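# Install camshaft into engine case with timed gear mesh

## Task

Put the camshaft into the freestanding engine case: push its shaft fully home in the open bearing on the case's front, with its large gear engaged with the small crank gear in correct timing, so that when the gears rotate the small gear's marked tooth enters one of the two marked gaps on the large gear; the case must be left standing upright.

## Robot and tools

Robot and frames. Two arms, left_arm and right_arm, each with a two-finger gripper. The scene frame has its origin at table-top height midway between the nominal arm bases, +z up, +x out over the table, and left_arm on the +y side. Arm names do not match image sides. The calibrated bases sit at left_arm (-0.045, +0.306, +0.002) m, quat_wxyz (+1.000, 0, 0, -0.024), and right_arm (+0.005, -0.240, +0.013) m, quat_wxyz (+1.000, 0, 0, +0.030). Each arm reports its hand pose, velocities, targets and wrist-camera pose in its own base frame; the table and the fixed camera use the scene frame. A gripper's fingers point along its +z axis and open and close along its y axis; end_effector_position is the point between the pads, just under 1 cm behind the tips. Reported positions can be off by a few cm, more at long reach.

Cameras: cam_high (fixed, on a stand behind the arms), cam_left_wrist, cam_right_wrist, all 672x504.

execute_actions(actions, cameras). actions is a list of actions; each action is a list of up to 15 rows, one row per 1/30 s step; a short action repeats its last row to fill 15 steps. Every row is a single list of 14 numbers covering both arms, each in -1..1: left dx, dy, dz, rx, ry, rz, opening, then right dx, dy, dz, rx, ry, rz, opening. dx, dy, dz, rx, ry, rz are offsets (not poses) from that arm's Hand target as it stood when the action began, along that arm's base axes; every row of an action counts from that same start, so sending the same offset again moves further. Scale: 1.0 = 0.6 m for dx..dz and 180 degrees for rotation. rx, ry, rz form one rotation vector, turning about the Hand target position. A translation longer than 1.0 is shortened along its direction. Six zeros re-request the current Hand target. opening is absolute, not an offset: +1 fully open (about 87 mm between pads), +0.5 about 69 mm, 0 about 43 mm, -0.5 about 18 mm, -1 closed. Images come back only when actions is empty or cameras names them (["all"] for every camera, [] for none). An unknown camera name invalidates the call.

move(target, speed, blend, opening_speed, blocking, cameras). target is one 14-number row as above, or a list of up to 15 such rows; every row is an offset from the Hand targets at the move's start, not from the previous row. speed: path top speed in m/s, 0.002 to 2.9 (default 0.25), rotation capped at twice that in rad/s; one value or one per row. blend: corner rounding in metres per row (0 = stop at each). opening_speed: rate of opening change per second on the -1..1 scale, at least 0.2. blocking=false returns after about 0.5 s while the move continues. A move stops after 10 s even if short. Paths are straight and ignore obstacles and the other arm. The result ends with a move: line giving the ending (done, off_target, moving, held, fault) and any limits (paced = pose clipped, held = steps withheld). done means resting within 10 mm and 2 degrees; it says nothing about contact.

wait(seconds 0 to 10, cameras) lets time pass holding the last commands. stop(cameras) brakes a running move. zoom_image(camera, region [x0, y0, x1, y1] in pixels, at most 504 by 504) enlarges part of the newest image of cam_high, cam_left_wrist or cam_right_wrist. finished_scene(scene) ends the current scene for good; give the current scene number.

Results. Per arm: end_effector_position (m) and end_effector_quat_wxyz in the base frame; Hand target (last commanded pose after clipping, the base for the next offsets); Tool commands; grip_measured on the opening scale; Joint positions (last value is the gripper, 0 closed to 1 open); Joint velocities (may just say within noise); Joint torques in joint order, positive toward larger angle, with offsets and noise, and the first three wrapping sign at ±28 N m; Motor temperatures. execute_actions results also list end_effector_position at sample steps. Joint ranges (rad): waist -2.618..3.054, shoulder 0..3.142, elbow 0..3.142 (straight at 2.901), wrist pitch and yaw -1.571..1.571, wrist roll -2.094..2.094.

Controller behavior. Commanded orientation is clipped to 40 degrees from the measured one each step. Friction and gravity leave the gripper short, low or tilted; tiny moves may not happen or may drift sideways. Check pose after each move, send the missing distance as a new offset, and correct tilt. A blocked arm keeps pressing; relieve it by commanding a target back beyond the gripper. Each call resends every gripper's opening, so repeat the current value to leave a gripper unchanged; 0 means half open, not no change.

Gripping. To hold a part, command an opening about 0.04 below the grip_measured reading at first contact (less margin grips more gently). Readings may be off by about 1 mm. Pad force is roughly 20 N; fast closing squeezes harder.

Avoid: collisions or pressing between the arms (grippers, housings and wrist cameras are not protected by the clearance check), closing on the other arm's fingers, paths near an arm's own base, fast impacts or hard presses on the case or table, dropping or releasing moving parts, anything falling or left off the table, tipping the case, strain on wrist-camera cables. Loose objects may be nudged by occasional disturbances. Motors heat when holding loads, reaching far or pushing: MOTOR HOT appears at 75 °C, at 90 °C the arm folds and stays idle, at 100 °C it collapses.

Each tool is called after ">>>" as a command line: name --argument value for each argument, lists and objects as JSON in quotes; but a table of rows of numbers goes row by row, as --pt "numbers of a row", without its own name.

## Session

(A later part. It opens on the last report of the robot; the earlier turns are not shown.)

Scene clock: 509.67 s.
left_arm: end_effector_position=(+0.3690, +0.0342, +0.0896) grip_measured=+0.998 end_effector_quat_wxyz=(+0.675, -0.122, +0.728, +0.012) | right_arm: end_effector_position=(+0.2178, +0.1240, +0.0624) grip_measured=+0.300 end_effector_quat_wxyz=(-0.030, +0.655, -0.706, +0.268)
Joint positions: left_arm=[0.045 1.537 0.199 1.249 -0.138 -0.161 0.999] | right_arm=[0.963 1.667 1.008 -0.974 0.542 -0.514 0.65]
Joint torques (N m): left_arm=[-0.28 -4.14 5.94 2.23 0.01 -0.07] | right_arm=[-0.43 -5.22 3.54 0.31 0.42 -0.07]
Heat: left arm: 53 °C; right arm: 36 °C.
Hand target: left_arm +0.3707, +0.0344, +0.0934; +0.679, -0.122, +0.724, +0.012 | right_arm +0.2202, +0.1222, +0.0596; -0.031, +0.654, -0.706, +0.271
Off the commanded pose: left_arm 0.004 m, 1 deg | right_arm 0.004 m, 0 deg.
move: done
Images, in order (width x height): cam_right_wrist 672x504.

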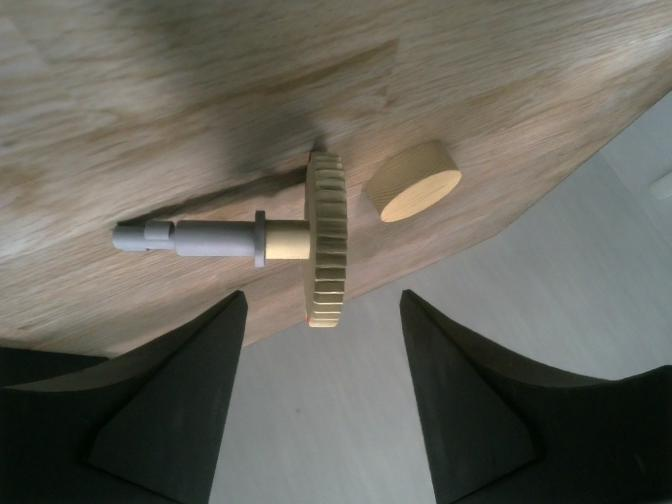

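>>> move --pt "0 0 0 0 0 0 1 0.0117 -0.0135 -0.0235 0 0 0 0.3" --pt "0 0 0 0 0 0 1 0.0117 -0.0135 -0.0235 0 0 0 -0.8" --cameras '["cam_right_wrist","cam_high"]' --speed 0.1 --opening_speed 0.6

>>> zoom_image --camera "cam_right_wrist" --region '[230, 160, 430, 400]'

>>> zoom_image --camera "cam_high" --region '[200, 160, 280, 240]'

Scene clock: 519.43 s.
left_arm: end_effector_position=(+0.3690, +0.0342, +0.0896) grip_measured=+0.998 end_effector_quat_wxyz=(+0.675, -0.122, +0.728, +0.012) | right_arm: end_effector_position=(+0.2259, +0.1164, +0.0489) grip_measured=-0.659 end_effector_quat_wxyz=(-0.032, +0.656, -0.705, +0.268)
Joint positions: left_arm=[0.045 1.537 0.199 1.249 -0.138 -0.161 0.999] | right_arm=[0.924 1.676 0.958 -0.888 0.546 -0.564 0.171]
Joint torques (N m): left_arm=[-0.28 -4.12 5.96 2.22 0.01 -0.07] | right_arm=[-0.4 -5.08 3.44 0.36 0.4 -0.04]
Heat: left arm: 53 °C; right arm: 36 °C.
Hand target: left_arm +0.3707, +0.0344, +0.0934; +0.679, -0.122, +0.724, +0.012 | right_arm +0.2272, +0.1142, +0.0456; -0.031, +0.654, -0.706, +0.271
Off the commanded pose: left_arm 0.004 m, 1 deg | right_arm 0.004 m, 0 deg.
move: done
Images, in order (width x height): cam_high 672x504, cam_right_wrist 672x504.

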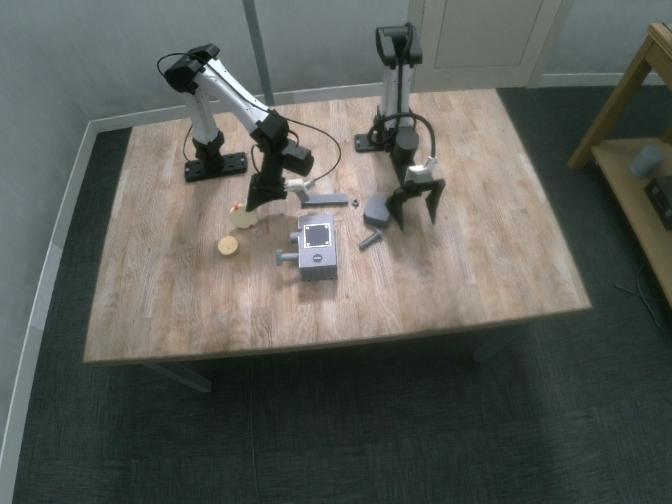

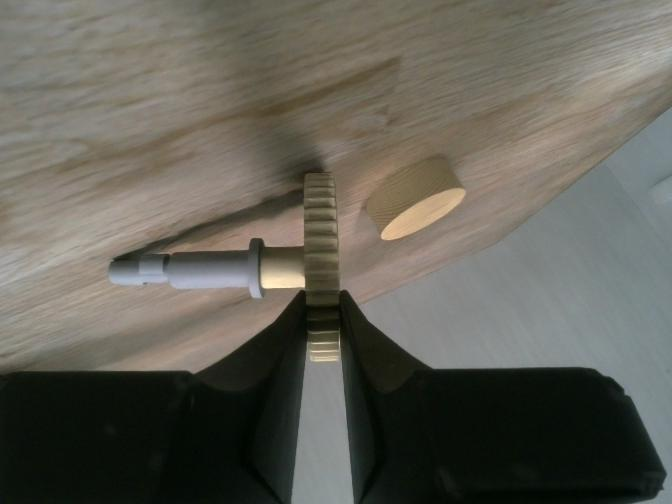

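Scaled by 2.100 from the camera's 672x504 image, which has a finer 960x720 frame.

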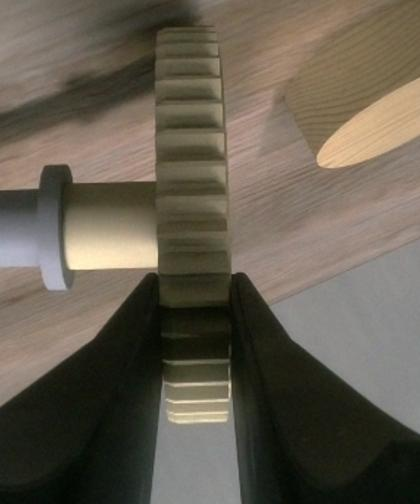

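Scaled by 6.300 from the camera's 672x504 image, which has a finer 960x720 frame.

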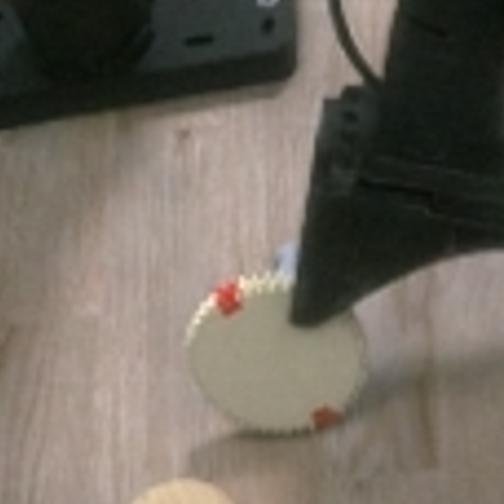

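>>> move --pt "0 0 0 0 0 0 1 0 -0.03 0.183 0 0 0 -0.8" --pt "0 0 0 0 0 0 1 0.071 -0.09 0.207 0.2727 -0.0847 -0.452 -0.8" --pt "0 0 0 0 0 0 1 0.248 -0.065 0.207 0.2727 -0.0847 -0.452 -0.8" --cameras '["cam_right_wrist","cam_high"]' --speed 0.25 --blend 0.02

>>> zoom_image --camera "cam_right_wrist" --region '[0, 50, 380, 400]'

>>> zoom_image --camera "cam_high" --region '[200, 180, 360, 300]'

Scene clock: 551.20 s.
left_arm: end_effector_position=(+0.3690, +0.0342, +0.0896) grip_measured=+0.998 end_effector_quat_wxyz=(+0.675, -0.122, +0.728, +0.012) | right_arm: end_effector_position=(+0.3697, +0.0748, +0.1588) grip_measured=-0.659 end_effector_quat_wxyz=(+0.167, +0.048, +0.985, -0.018)
Joint positions: left_arm=[0.045 1.537 0.199 1.249 -0.138 -0.161 0.999] | right_arm=[0.224 1.833 1.752 -1.175 0.124 0.303 0.171]
Joint torques (N m): left_arm=[-0.29 -4.12 5.96 2.23 0.01 -0.08] | right_arm=[-0.49 -8.23 7.79 0.76 0.01 -0.05]
Heat: left arm: 53 °C; right arm: 36 °C.
Hand target: left_arm +0.3707, +0.0344, +0.0934; +0.679, -0.122, +0.724, +0.012 | right_arm +0.3760, +0.0751, +0.1697; +0.181, +0.052, +0.982, -0.010
Off the commanded pose: left_arm 0.004 m, 1 deg | right_arm 0.013 m, 2 deg.
move: off_target (right_arm)
Images, in order (width x height): cam_high 672x504, cam_right_wrist 672x504.

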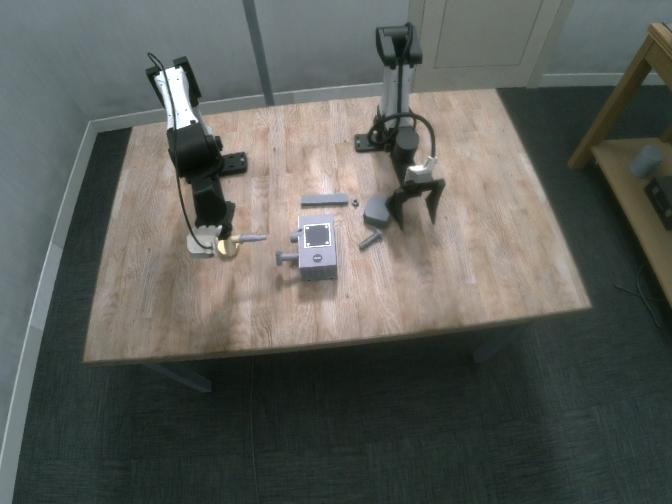

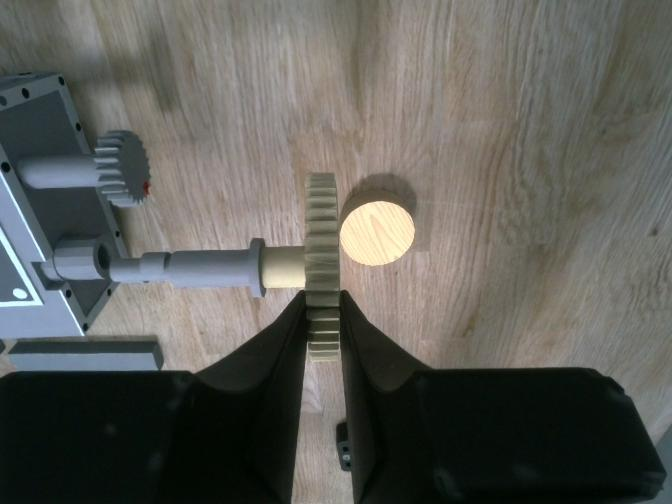

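Scaled by 1.326 from the camera's 672x504 image, which has a finer 960x720 frame.

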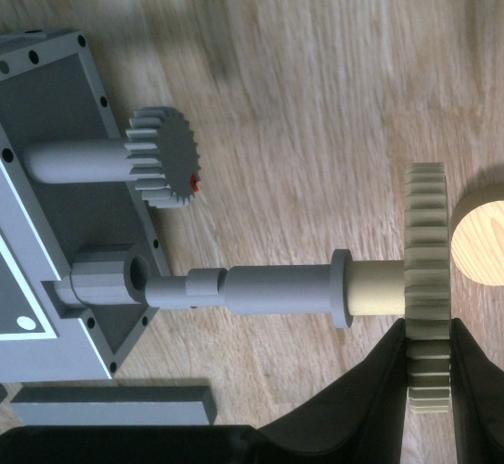

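Scaled by 3.150 from the camera's 672x504 image, which has a finer 960x720 frame.

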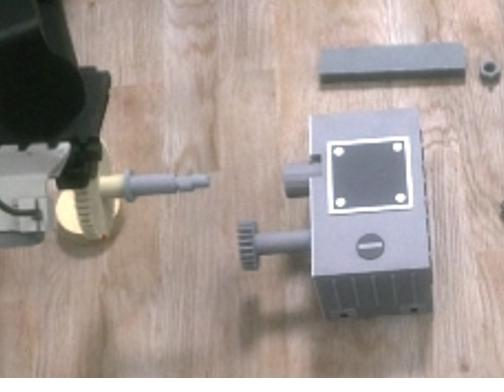

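>>> move --target '[0,0,0,0,0,0,1,-0.012,0,-0.042,0,0,0,-0.8]' --cameras '["cam_right_wrist"]' --speed 0.15

>>> zoom_image --camera "cam_right_wrist" --region '[0, 50, 380, 400]'

Scene clock: 570.83 s.
left_arm: end_effector_position=(+0.3690, +0.0342, +0.0896) grip_measured=+0.998 end_effector_quat_wxyz=(+0.675, -0.122, +0.728, +0.012) | right_arm: end_effector_position=(+0.3650, +0.0738, +0.1334) grip_measured=-0.659 end_effector_quat_wxyz=(+0.156, +0.048, +0.986, -0.021)
Joint positions: left_arm=[0.045 1.537 0.199 1.249 -0.138 -0.161 0.999] | right_arm=[0.224 1.825 1.644 -1.097 0.123 0.303 0.171]
Joint torques (N m): left_arm=[-0.28 -4.12 5.96 2.23 0.01 -0.08] | right_arm=[-0.06 -11.3 4.48 1 0.03 -0.02]
Heat: left arm: 53 °C; right arm: 37 °C.
Hand target: left_arm +0.3707, +0.0344, +0.0934; +0.679, -0.122, +0.724, +0.012 | right_arm +0.3689, +0.0751, +0.1444; +0.181, +0.052, +0.982, -0.010
Off the commanded pose: left_arm 0.004 m, 1 deg | right_arm 0.012 m, 3 deg.
move: off_target (right_arm)
Images, in order (width x height): cam_right_wrist 672x504.

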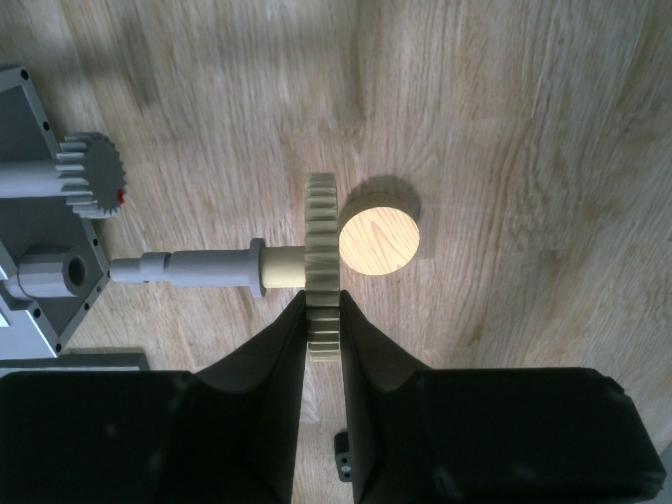

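Scaled by 1.326 from the camera's 672x504 image, which has a finer 960x720 frame.

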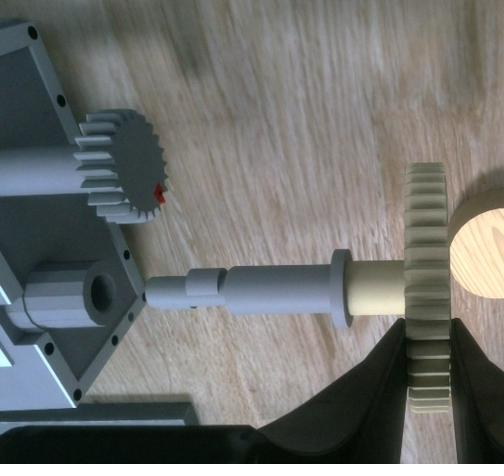

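>>> zoom_image --camera "cam_right_wrist" --region '[0, 220, 180, 340]'

>>> zoom_image --camera "cam_right_wrist" --region '[0, 110, 160, 230]'

Scaled by 2.800 from the camera's 672x504 image, which has a finer 960x720 frame.

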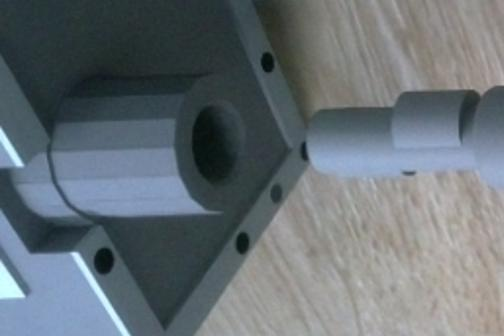

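Scaled by 3.150 from the camera's 672x504 image, which has a finer 960x720 frame.

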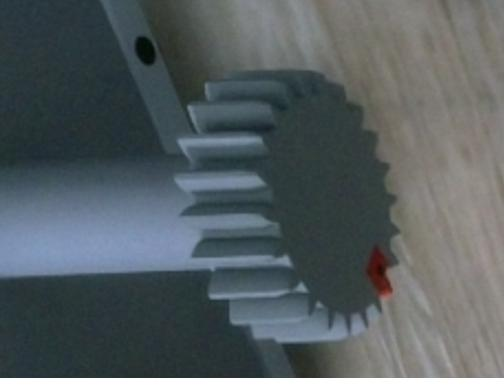

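>>> move --target '[0,0,0,0,0,0,1,-0.025,0,-0.06,0.0083,-0.0167,0,-0.8]' --cameras '["cam_right_wrist"]' --speed 0.15

>>> zoom_image --camera "cam_right_wrist" --region '[0, 50, 380, 400]'

Scene clock: 599.87 s.
left_arm: end_effector_position=(+0.3690, +0.0342, +0.0896) grip_measured=+0.998 end_effector_quat_wxyz=(+0.675, -0.122, +0.728, +0.012) | right_arm: end_effector_position=(+0.3490, +0.0722, +0.0991) grip_measured=-0.659 end_effector_quat_wxyz=(+0.182, +0.050, +0.982, -0.008)
Joint positions: left_arm=[0.045 1.537 0.199 1.249 -0.138 -0.161 0.999] | right_arm=[0.224 1.712 1.363 -0.872 0.113 0.306 0.171]
Joint torques (N m): left_arm=[-0.28 -4.12 5.94 2.22 0.01 -0.07] | right_arm=[0.14 -10.17 4.41 1.14 0 0.04]
Heat: left arm: 54 °C; right arm: 38 °C.
Hand target: left_arm +0.3707, +0.0344, +0.0934; +0.679, -0.122, +0.724, +0.012 | right_arm +0.3538, +0.0751, +0.1085; +0.206, +0.054, +0.977, +0.004
Off the commanded pose: left_arm 0.004 m, 1 deg | right_arm 0.011 m, 3 deg.
move: off_target (right_arm)
Images, in order (width x height): cam_right_wrist 672x504.

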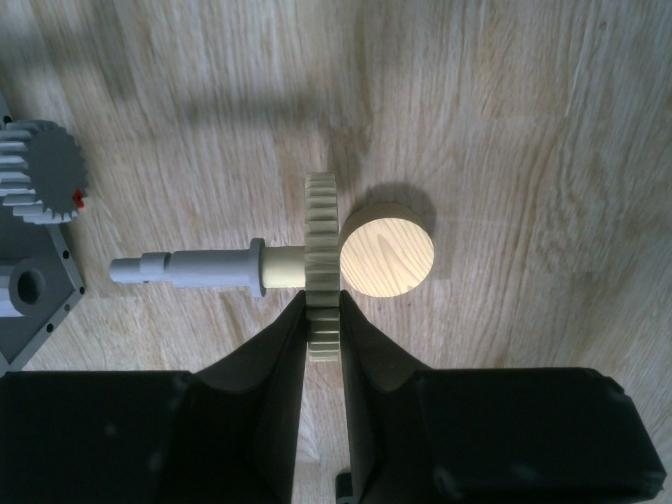

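Scaled by 1.326 from the camera's 672x504 image, which has a finer 960x720 frame.

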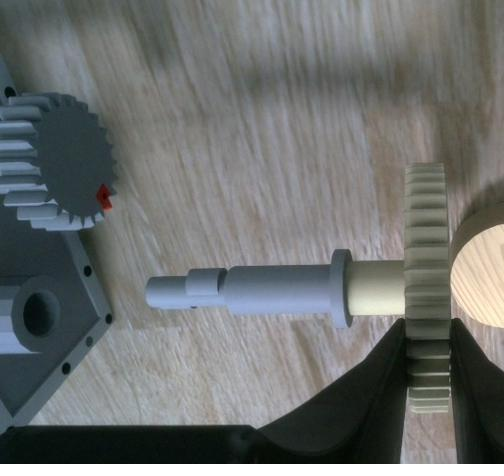

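>>> wait --seconds 0 --cameras '["cam_high"]'

>>> zoom_image --camera "cam_high" --region '[220, 200, 340, 290]'

Scene clock: 614.10 s.
left_arm: end_effector_position=(+0.3690, +0.0342, +0.0896) grip_measured=+0.998 end_effector_quat_wxyz=(+0.675, -0.122, +0.728, +0.012) | right_arm: end_effector_position=(+0.3491, +0.0722, +0.0992) grip_measured=-0.659 end_effector_quat_wxyz=(+0.182, +0.050, +0.982, -0.008)
Joint positions: left_arm=[0.045 1.537 0.199 1.249 -0.138 -0.161 0.999] | right_arm=[0.224 1.712 1.363 -0.871 0.113 0.306 0.171]
Joint torques (N m): left_arm=[-0.28 -4.12 5.96 2.23 0.01 -0.07] | right_arm=[0.14 -10.15 4.45 1.14 0.01 0.03]
Heat: left arm: 54 °C; right arm: 39 °C.
Hand target: left_arm +0.3707, +0.0344, +0.0934; +0.679, -0.122, +0.724, +0.012 | right_arm +0.3538, +0.0751, +0.1085; +0.206, +0.054, +0.977, +0.004
Tool commands: left_gripper/opening=+1.0 right_gripper/opening=-0.8
Off the commanded pose: left_arm 0.004 m, 1 deg | right_arm 0.011 m, 3 deg.
Images, in order (width x height): cam_high 672x504.

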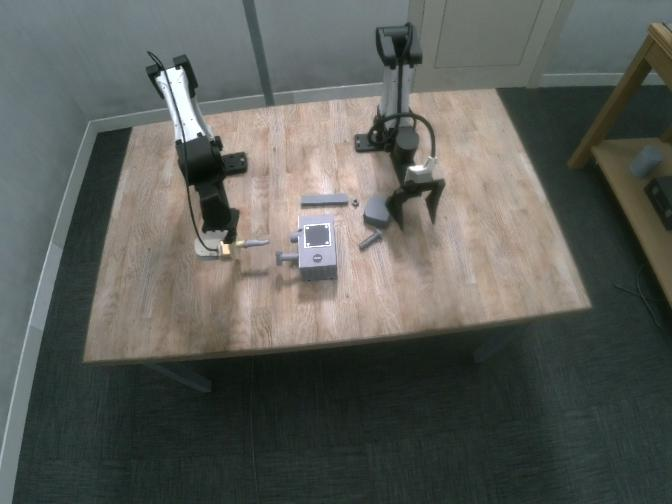

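Scaled by 4.200 from the camera's 672x504 image, which has a finer 960x720 frame.

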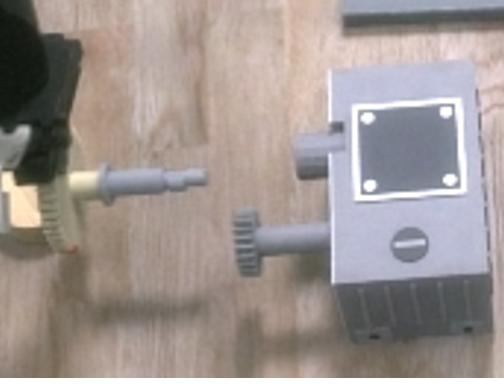

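>>> move --pt "0 0 0 0 0 0 1 0 0.03 0 0 0 0 -0.8" --pt "0 0 0 0 0 0 1 -0.04 0.03 -0.047 0 0 0 -0.8" --cameras '["cam_right_wrist","cam_high"]' --speed 0.12 --blend 0.01

>>> zoom_image --camera "cam_right_wrist" --region '[0, 50, 380, 400]'

>>> zoom_image --camera "cam_high" --region '[220, 200, 340, 290]'

Scene clock: 640.17 s.
left_arm: end_effector_position=(+0.3690, +0.0342, +0.0896) grip_measured=+0.998 end_effector_quat_wxyz=(+0.675, -0.122, +0.728, +0.012) | right_arm: end_effector_position=(+0.3237, +0.0899, +0.0714) grip_measured=-0.659 end_effector_quat_wxyz=(+0.180, +0.051, +0.982, -0.002)
Joint positions: left_arm=[0.045 1.537 0.199 1.249 -0.138 -0.161 0.999] | right_arm=[0.291 1.657 1.191 -0.763 0.124 0.374 0.171]
Joint torques (N m): left_arm=[-0.28 -4.12 5.96 2.22 0.01 -0.08] | right_arm=[0.84 -9.33 4.53 1.1 0.22 0.03]
Heat: left arm: 54 °C; right arm: 39 °C.
Hand target: left_arm +0.3707, +0.0344, +0.0934; +0.679, -0.122, +0.724, +0.012 | right_arm +0.3297, +0.0931, +0.0802; +0.206, +0.054, +0.977, +0.004
Off the commanded pose: left_arm 0.004 m, 1 deg | right_arm 0.011 m, 3 deg.
move: off_target (right_arm); blend cut to 0.009 m at target 1
Images, in order (width x height): cam_high 672x504, cam_right_wrist 672x504.

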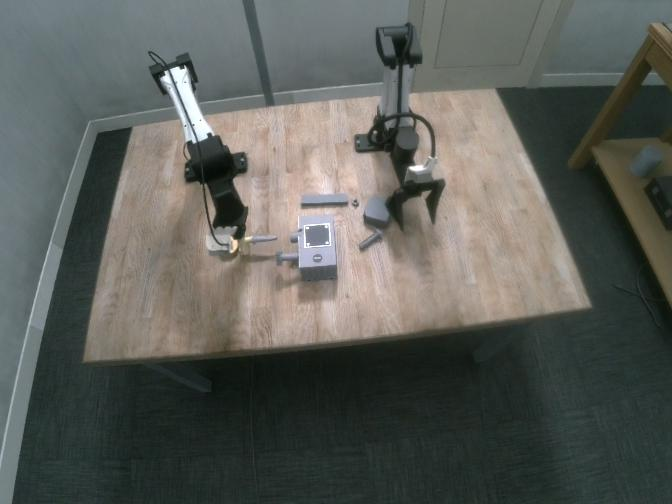

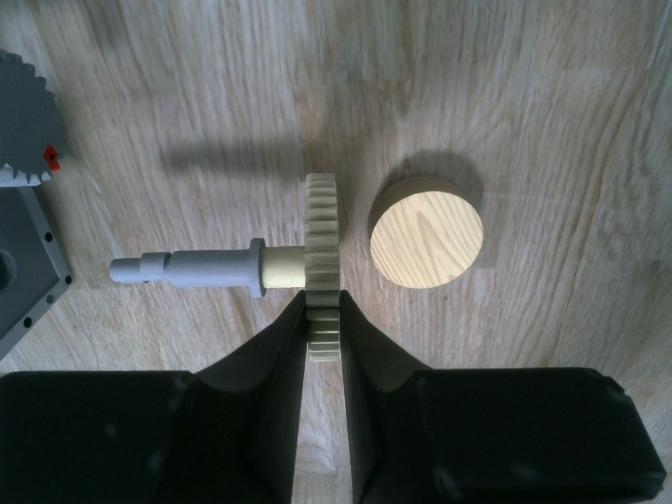

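Scaled by 1.326 from the camera's 672x504 image, which has a finer 960x720 frame.

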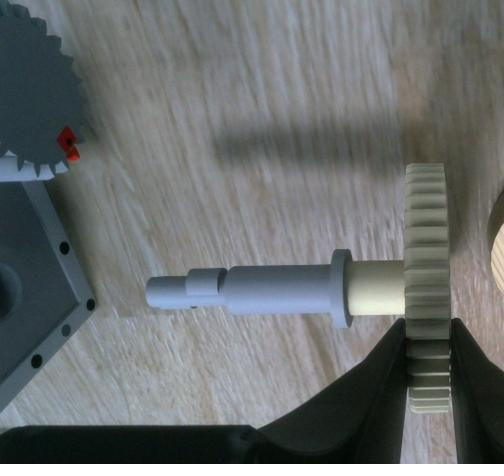

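Scaled by 4.200 from the camera's 672x504 image, which has a finer 960x720 frame.

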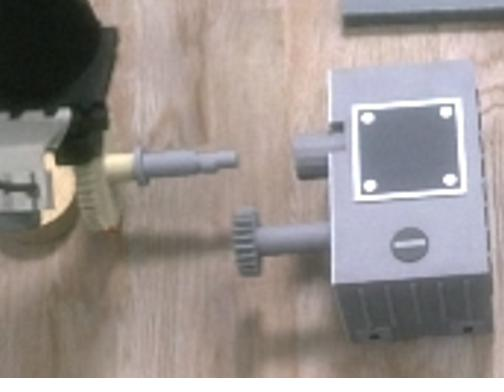

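>>> zoom_image --camera "cam_right_wrist" --region '[0, 200, 180, 340]'

Scaled by 2.800 from the camera's 672x504 image, which has a finer 960x720 frame.

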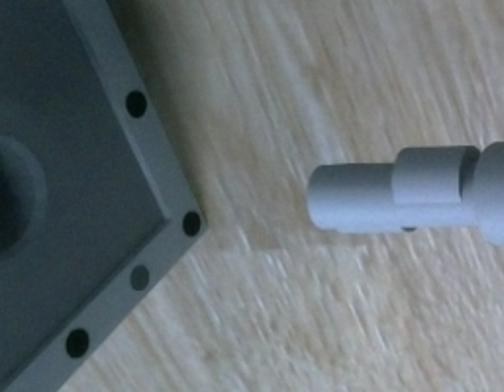

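>>> move --target '[0,0,0,0,0,0,1,-0.008,0.037,-0.015,0,0,0,-0.8]' --cameras '["cam_right_wrist","cam_high"]' --speed 0.1

>>> zoom_image --camera "cam_right_wrist" --region '[0, 180, 240, 340]'

>>> zoom_image --camera "cam_high" --region '[220, 200, 340, 290]'

Scene clock: 663.47 s.
left_arm: end_effector_position=(+0.3690, +0.0342, +0.0896) grip_measured=+0.998 end_effector_quat_wxyz=(+0.675, -0.122, +0.728, +0.012) | right_arm: end_effector_position=(+0.3198, +0.1128, +0.0691) grip_measured=-0.659 end_effector_quat_wxyz=(+0.190, +0.050, +0.980, +0.001)
Joint positions: left_arm=[0.045 1.537 0.199 1.249 -0.138 -0.161 0.999] | right_arm=[0.365 1.657 1.178 -0.739 0.15 0.441 0.171]
Joint torques (N m): left_arm=[-0.29 -4.12 5.96 2.23 0.01 -0.07] | right_arm=[0.66 -7.43 4.44 1.13 0.22 0.02]
Heat: left arm: 54 °C; right arm: 38 °C.
Hand target: left_arm +0.3707, +0.0344, +0.0934; +0.679, -0.122, +0.724, +0.012 | right_arm +0.3250, +0.1153, +0.0713; +0.206, +0.054, +0.977, +0.004
Off the commanded pose: left_arm 0.004 m, 1 deg | right_arm 0.006 m, 2 deg.
move: done
Images, in order (width x height): cam_high 672x504, cam_right_wrist 672x504.

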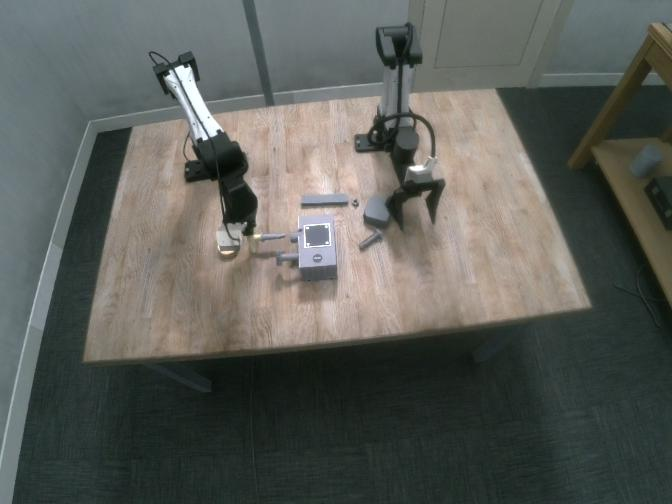

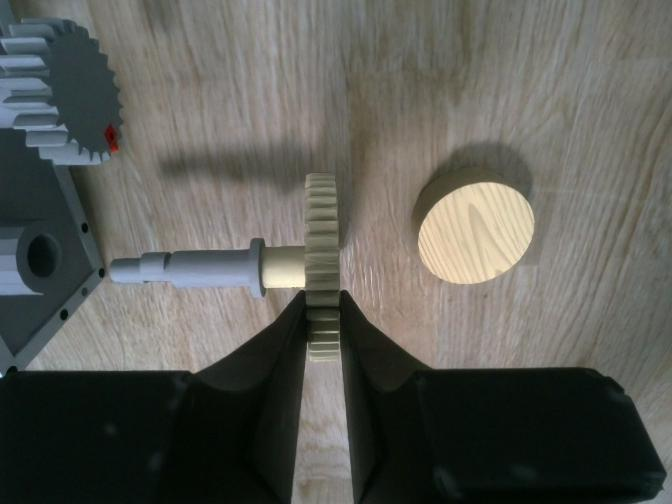

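Scaled by 2.100 from the camera's 672x504 image, which has a finer 960x720 frame.

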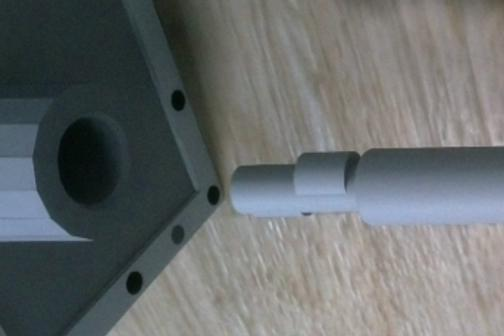

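Scaled by 4.200 from the camera's 672x504 image, which has a finer 960x720 frame.

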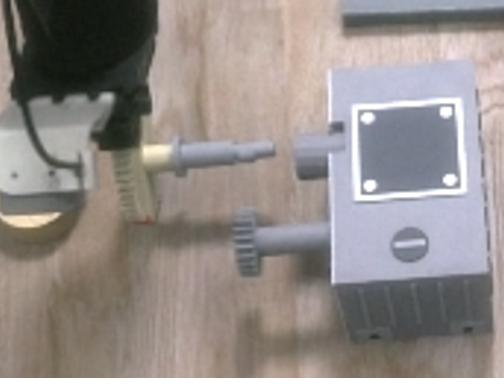

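>>> zoom_image --camera "cam_high" --region '[255, 215, 315, 275]'

Scaled by 8.400 from the camera's 672x504 image, which has a finer 960x720 frame.

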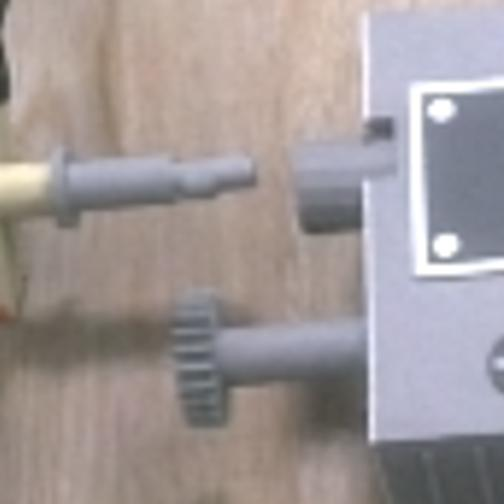

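>>> zoom_image --camera "cam_right_wrist" --region '[0, 0, 240, 180]'

Scaled by 2.100 from the camera's 672x504 image, which has a finer 960x720 frame.

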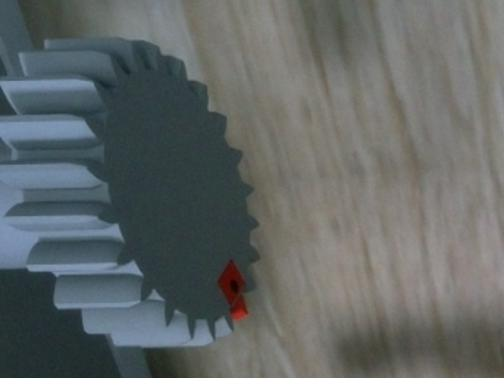

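>>> move --pt "-0.168 -0.007 0.128 0.0483 -0.0238 -0.105 0.7 0 0 0 0 0 0 -0.8" --pt "-0.2045 -0.497 0.061 0.0483 -0.0238 -0.105 0.7 0 0 0 0 0 0 -0.8" --cameras '["all"]' --speed 0.25 --blend 0.03

Scene clock: 770.00 s.
left_arm: end_effector_position=(+0.2475, -0.2623, +0.1269) grip_measured=+0.700 end_effector_quat_wxyz=(+0.701, +0.060, +0.709, -0.049) | right_arm: end_effector_position=(+0.3199, +0.1127, +0.0691) grip_measured=-0.659 end_effector_quat_wxyz=(+0.190, +0.051, +0.980, +0.000)
Joint positions: left_arm=[-1.265 1.594 0.407 1.16 -1.11 -0.009 0.85] | right_arm=[0.365 1.657 1.178 -0.739 0.151 0.442 0.171]
Joint torques (N m): left_arm=[-0.77 -3.49 6.82 2.08 -0.23 -0.03] | right_arm=[0.69 -7.42 4.46 1.14 0.24 0.03]
Heat: left arm: 54 °C; right arm: 36 °C.
Hand target: left_arm +0.2480, -0.2638, +0.1300; +0.705, +0.049, +0.705, -0.050 | right_arm +0.3251, +0.1153, +0.0713; +0.206, +0.054, +0.977, +0.004
Off the commanded pose: left_arm 0.003 m, 1 deg | right_arm 0.006 m, 2 deg.
move: done

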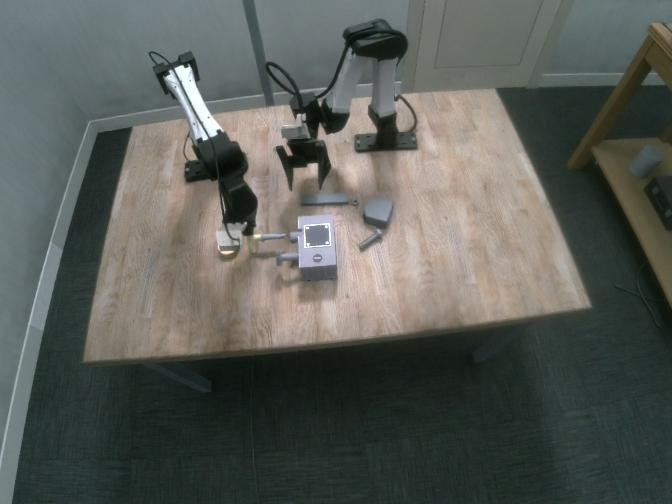

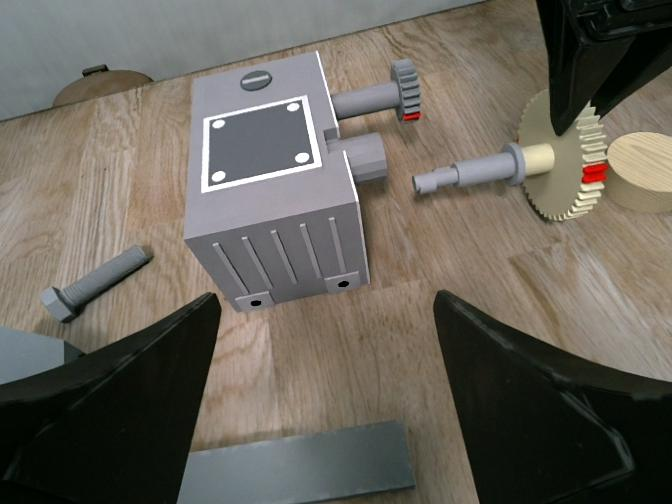

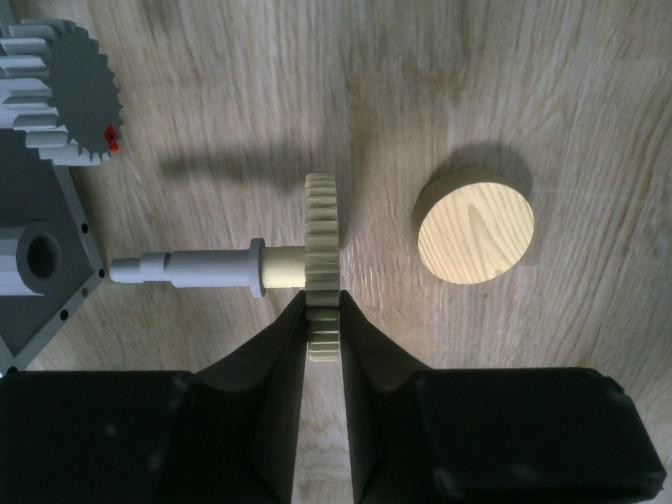

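>>> zoom_image --camera "cam_left_wrist" --region '[300, 40, 640, 240]'

Scaled by 1.482 from the camera's 672x504 image, which has a finer 960x720 frame.

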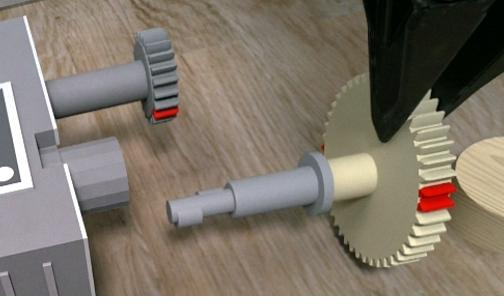

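>>> zoom_image --camera "cam_left_wrist" --region '[500, 80, 620, 230]'

>>> zoom_image --camera "cam_left_wrist" --region '[370, 50, 440, 130]'

>>> zoom_image --camera "cam_right_wrist" --region '[30, 10, 130, 170]'

Scaled by 3.360 from the camera's 672x504 image, which has a finer 960x720 frame.

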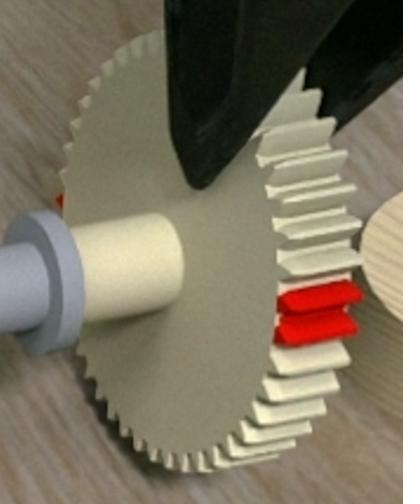

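Scaled by 6.300 from the camera's 672x504 image, which has a finer 960x720 frame.

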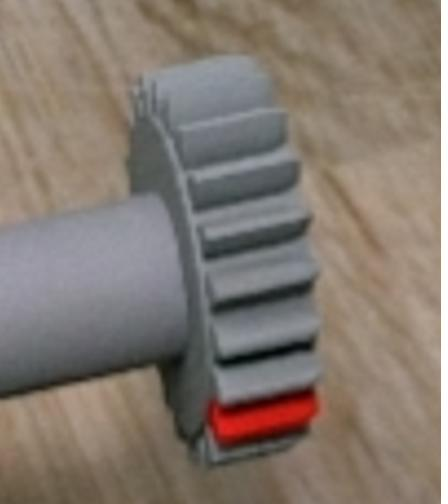

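Scaled by 3.150 from the camera's 672x504 image, which has a finer 960x720 frame.

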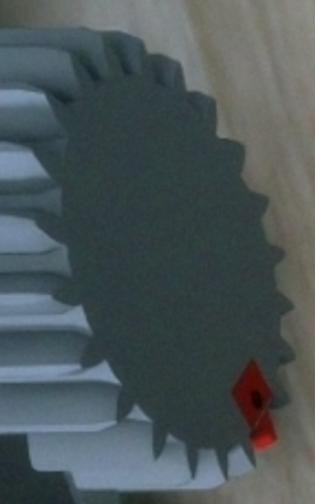

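>>> move --target '[0,0,0,0,0,0,0.7,0.024,0,0.02,0,0,0,-0.8]' --cameras '["all"]' --speed 0.1

>>> zoom_image --camera "cam_left_wrist" --region '[300, 40, 640, 240]'

>>> zoom_image --camera "cam_high" --region '[255, 215, 315, 275]'

>>> zoom_image --camera "cam_right_wrist" --region '[0, 180, 240, 340]'

Scene clock: 855.37 s.
left_arm: end_effector_position=(+0.2475, -0.2623, +0.1272) grip_measured=+0.700 end_effector_quat_wxyz=(+0.701, +0.060, +0.709, -0.049) | right_arm: end_effector_position=(+0.3287, +0.1147, +0.0741) grip_measured=-0.659 end_effector_quat_wxyz=(+0.192, +0.052, +0.980, +0.001)
Joint positions: left_arm=[-1.265 1.594 0.407 1.162 -1.11 -0.008 0.85] | right_arm=[0.361 1.682 1.225 -0.756 0.151 0.44 0.171]
Joint torques (N m): left_arm=[-0.79 -3.44 6.79 2.09 -0.23 -0.04] | right_arm=[-0.47 -6.41 7.79 0.84 0.18 -0.1]
Heat: left arm: 51 °C; right arm: 35 °C.
Hand target: left_arm +0.2480, -0.2638, +0.1300; +0.705, +0.049, +0.705, -0.050 | right_arm +0.3394, +0.1153, +0.0833; +0.206, +0.054, +0.977, +0.004
Off the commanded pose: left_arm 0.003 m, 1 deg | right_arm 0.014 m, 2 deg.
move: off_target (right_arm)

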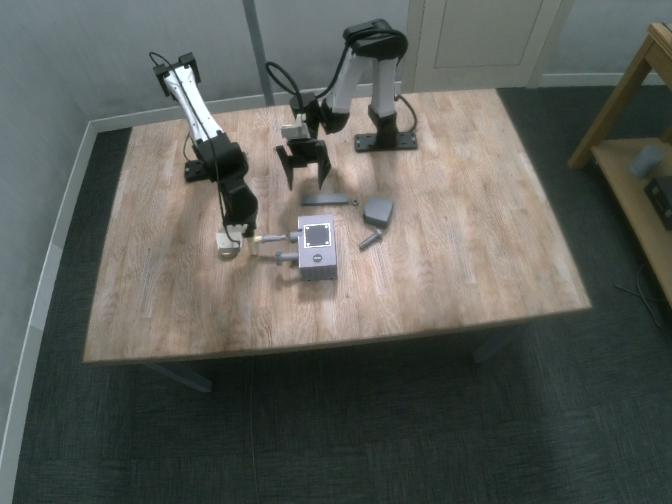

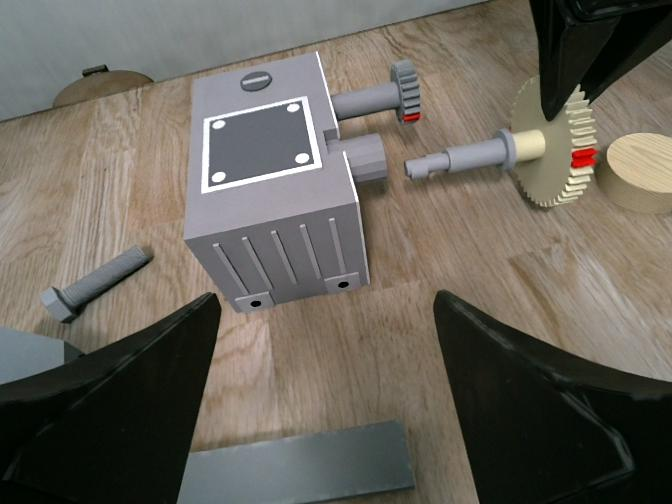

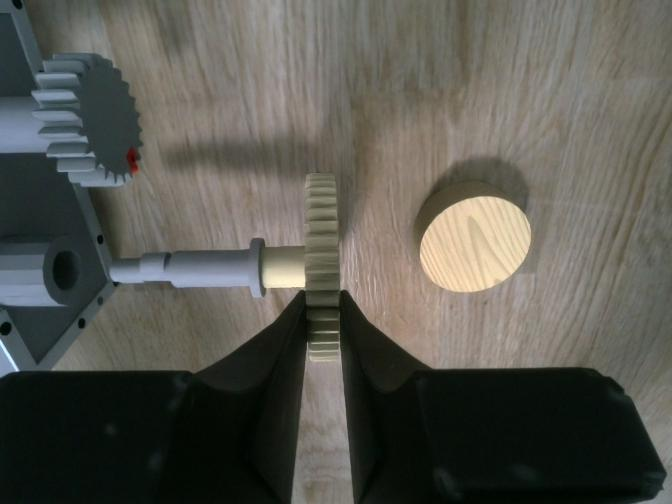

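Scaled by 1.482 from the camera's 672x504 image, which has a finer 960x720 frame.

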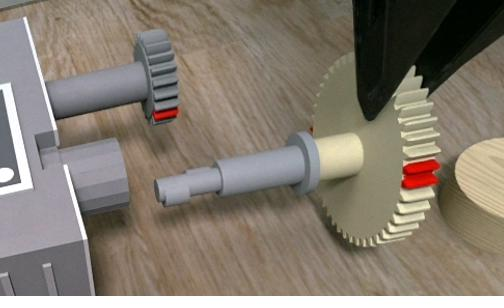

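Scaled by 8.400 from the camera's 672x504 image, which has a finer 960x720 frame.

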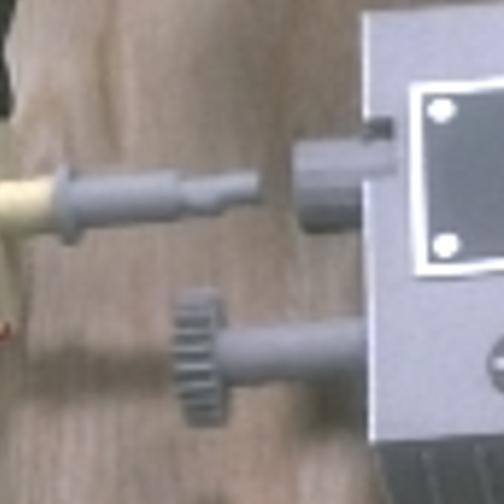

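Scaled by 2.100 from the camera's 672x504 image, which has a finer 960x720 frame.

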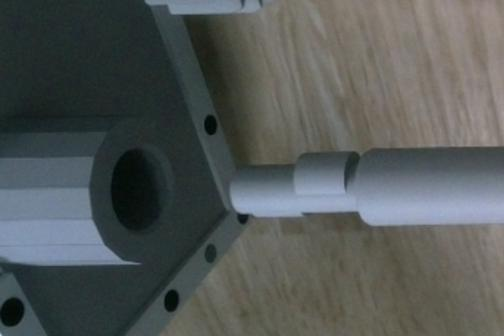

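>>> move --target '[0,0,0,0,0,0,0.7,0.014,0,0.012,0,0,0,-0.8]' --cameras '["all"]' --speed 0.1

>>> zoom_image --camera "cam_left_wrist" --region '[300, 40, 640, 240]'

>>> zoom_image --camera "cam_high" --region '[255, 215, 315, 275]'

>>> zoom_image --camera "cam_right_wrist" --region '[0, 180, 240, 340]'

Scene clock: 868.03 s.
left_arm: end_effector_position=(+0.2475, -0.2623, +0.1272) grip_measured=+0.700 end_effector_quat_wxyz=(+0.701, +0.060, +0.709, -0.049) | right_arm: end_effector_position=(+0.3372, +0.1144, +0.0805) grip_measured=-0.659 end_effector_quat_wxyz=(+0.192, +0.052, +0.980, -0.001)
Joint positions: left_arm=[-1.265 1.594 0.407 1.162 -1.11 -0.008 0.85] | right_arm=[0.353 1.708 1.281 -0.787 0.151 0.432 0.171]
Joint torques (N m): left_arm=[-0.79 -3.45 6.82 2.09 -0.23 -0.05] | right_arm=[-0.49 -6.79 7.87 0.86 0.14 -0.09]
Heat: left arm: 50 °C; right arm: 36 °C.
Hand target: left_arm +0.2480, -0.2638, +0.1300; +0.705, +0.050, +0.705, -0.050 | right_arm +0.3478, +0.1154, +0.0905; +0.206, +0.054, +0.977, +0.004
Off the commanded pose: left_arm 0.003 m, 1 deg | right_arm 0.015 m, 2 deg.
move: off_target (right_arm)

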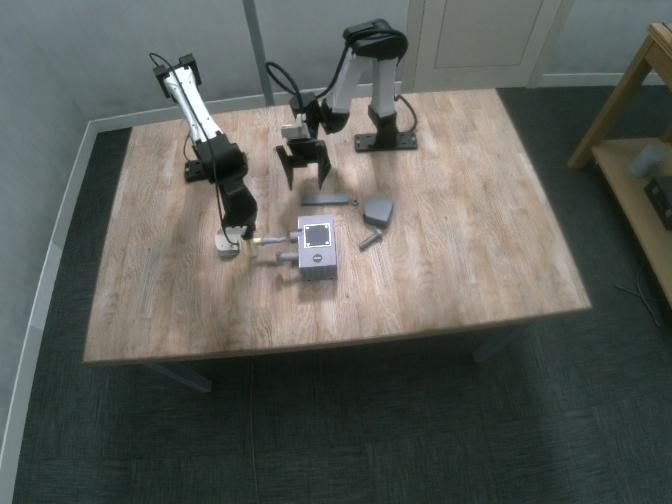

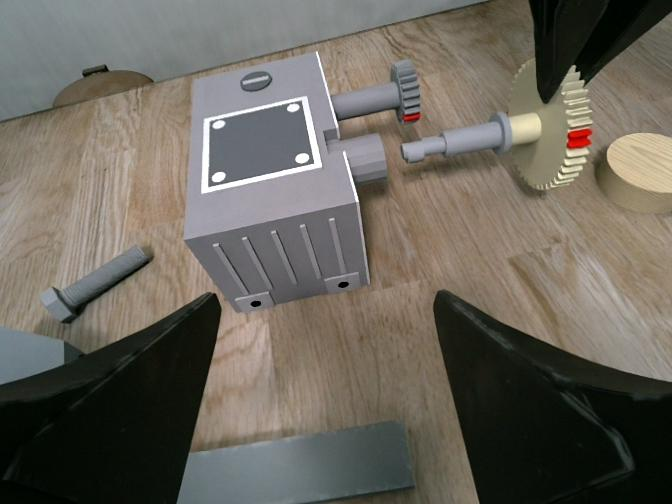

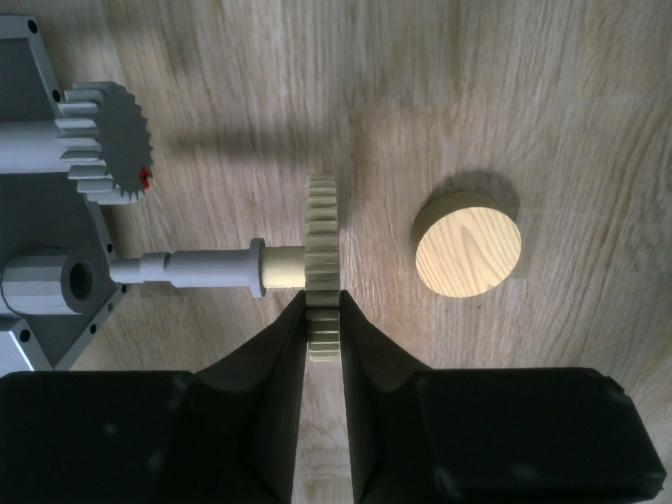

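Scaled by 1.482 from the camera's 672x504 image, which has a finer 960x720 frame.

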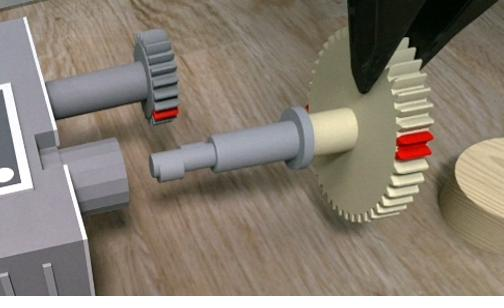

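Scaled by 8.400 from the camera's 672x504 image, which has a finer 960x720 frame.

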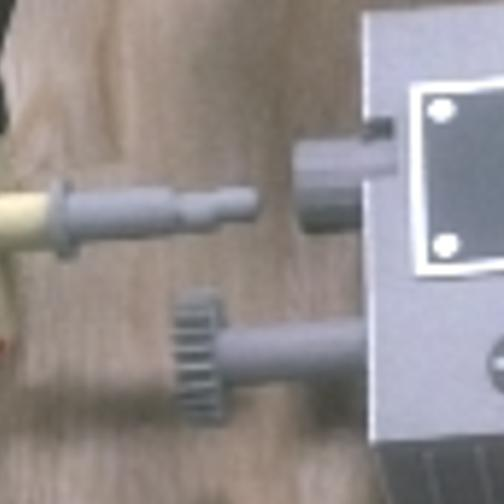

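Scaled by 2.100 from the camera's 672x504 image, which has a finer 960x720 frame.

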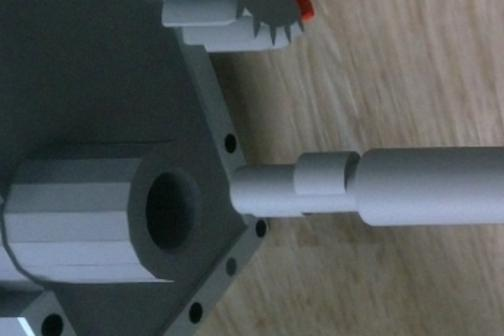

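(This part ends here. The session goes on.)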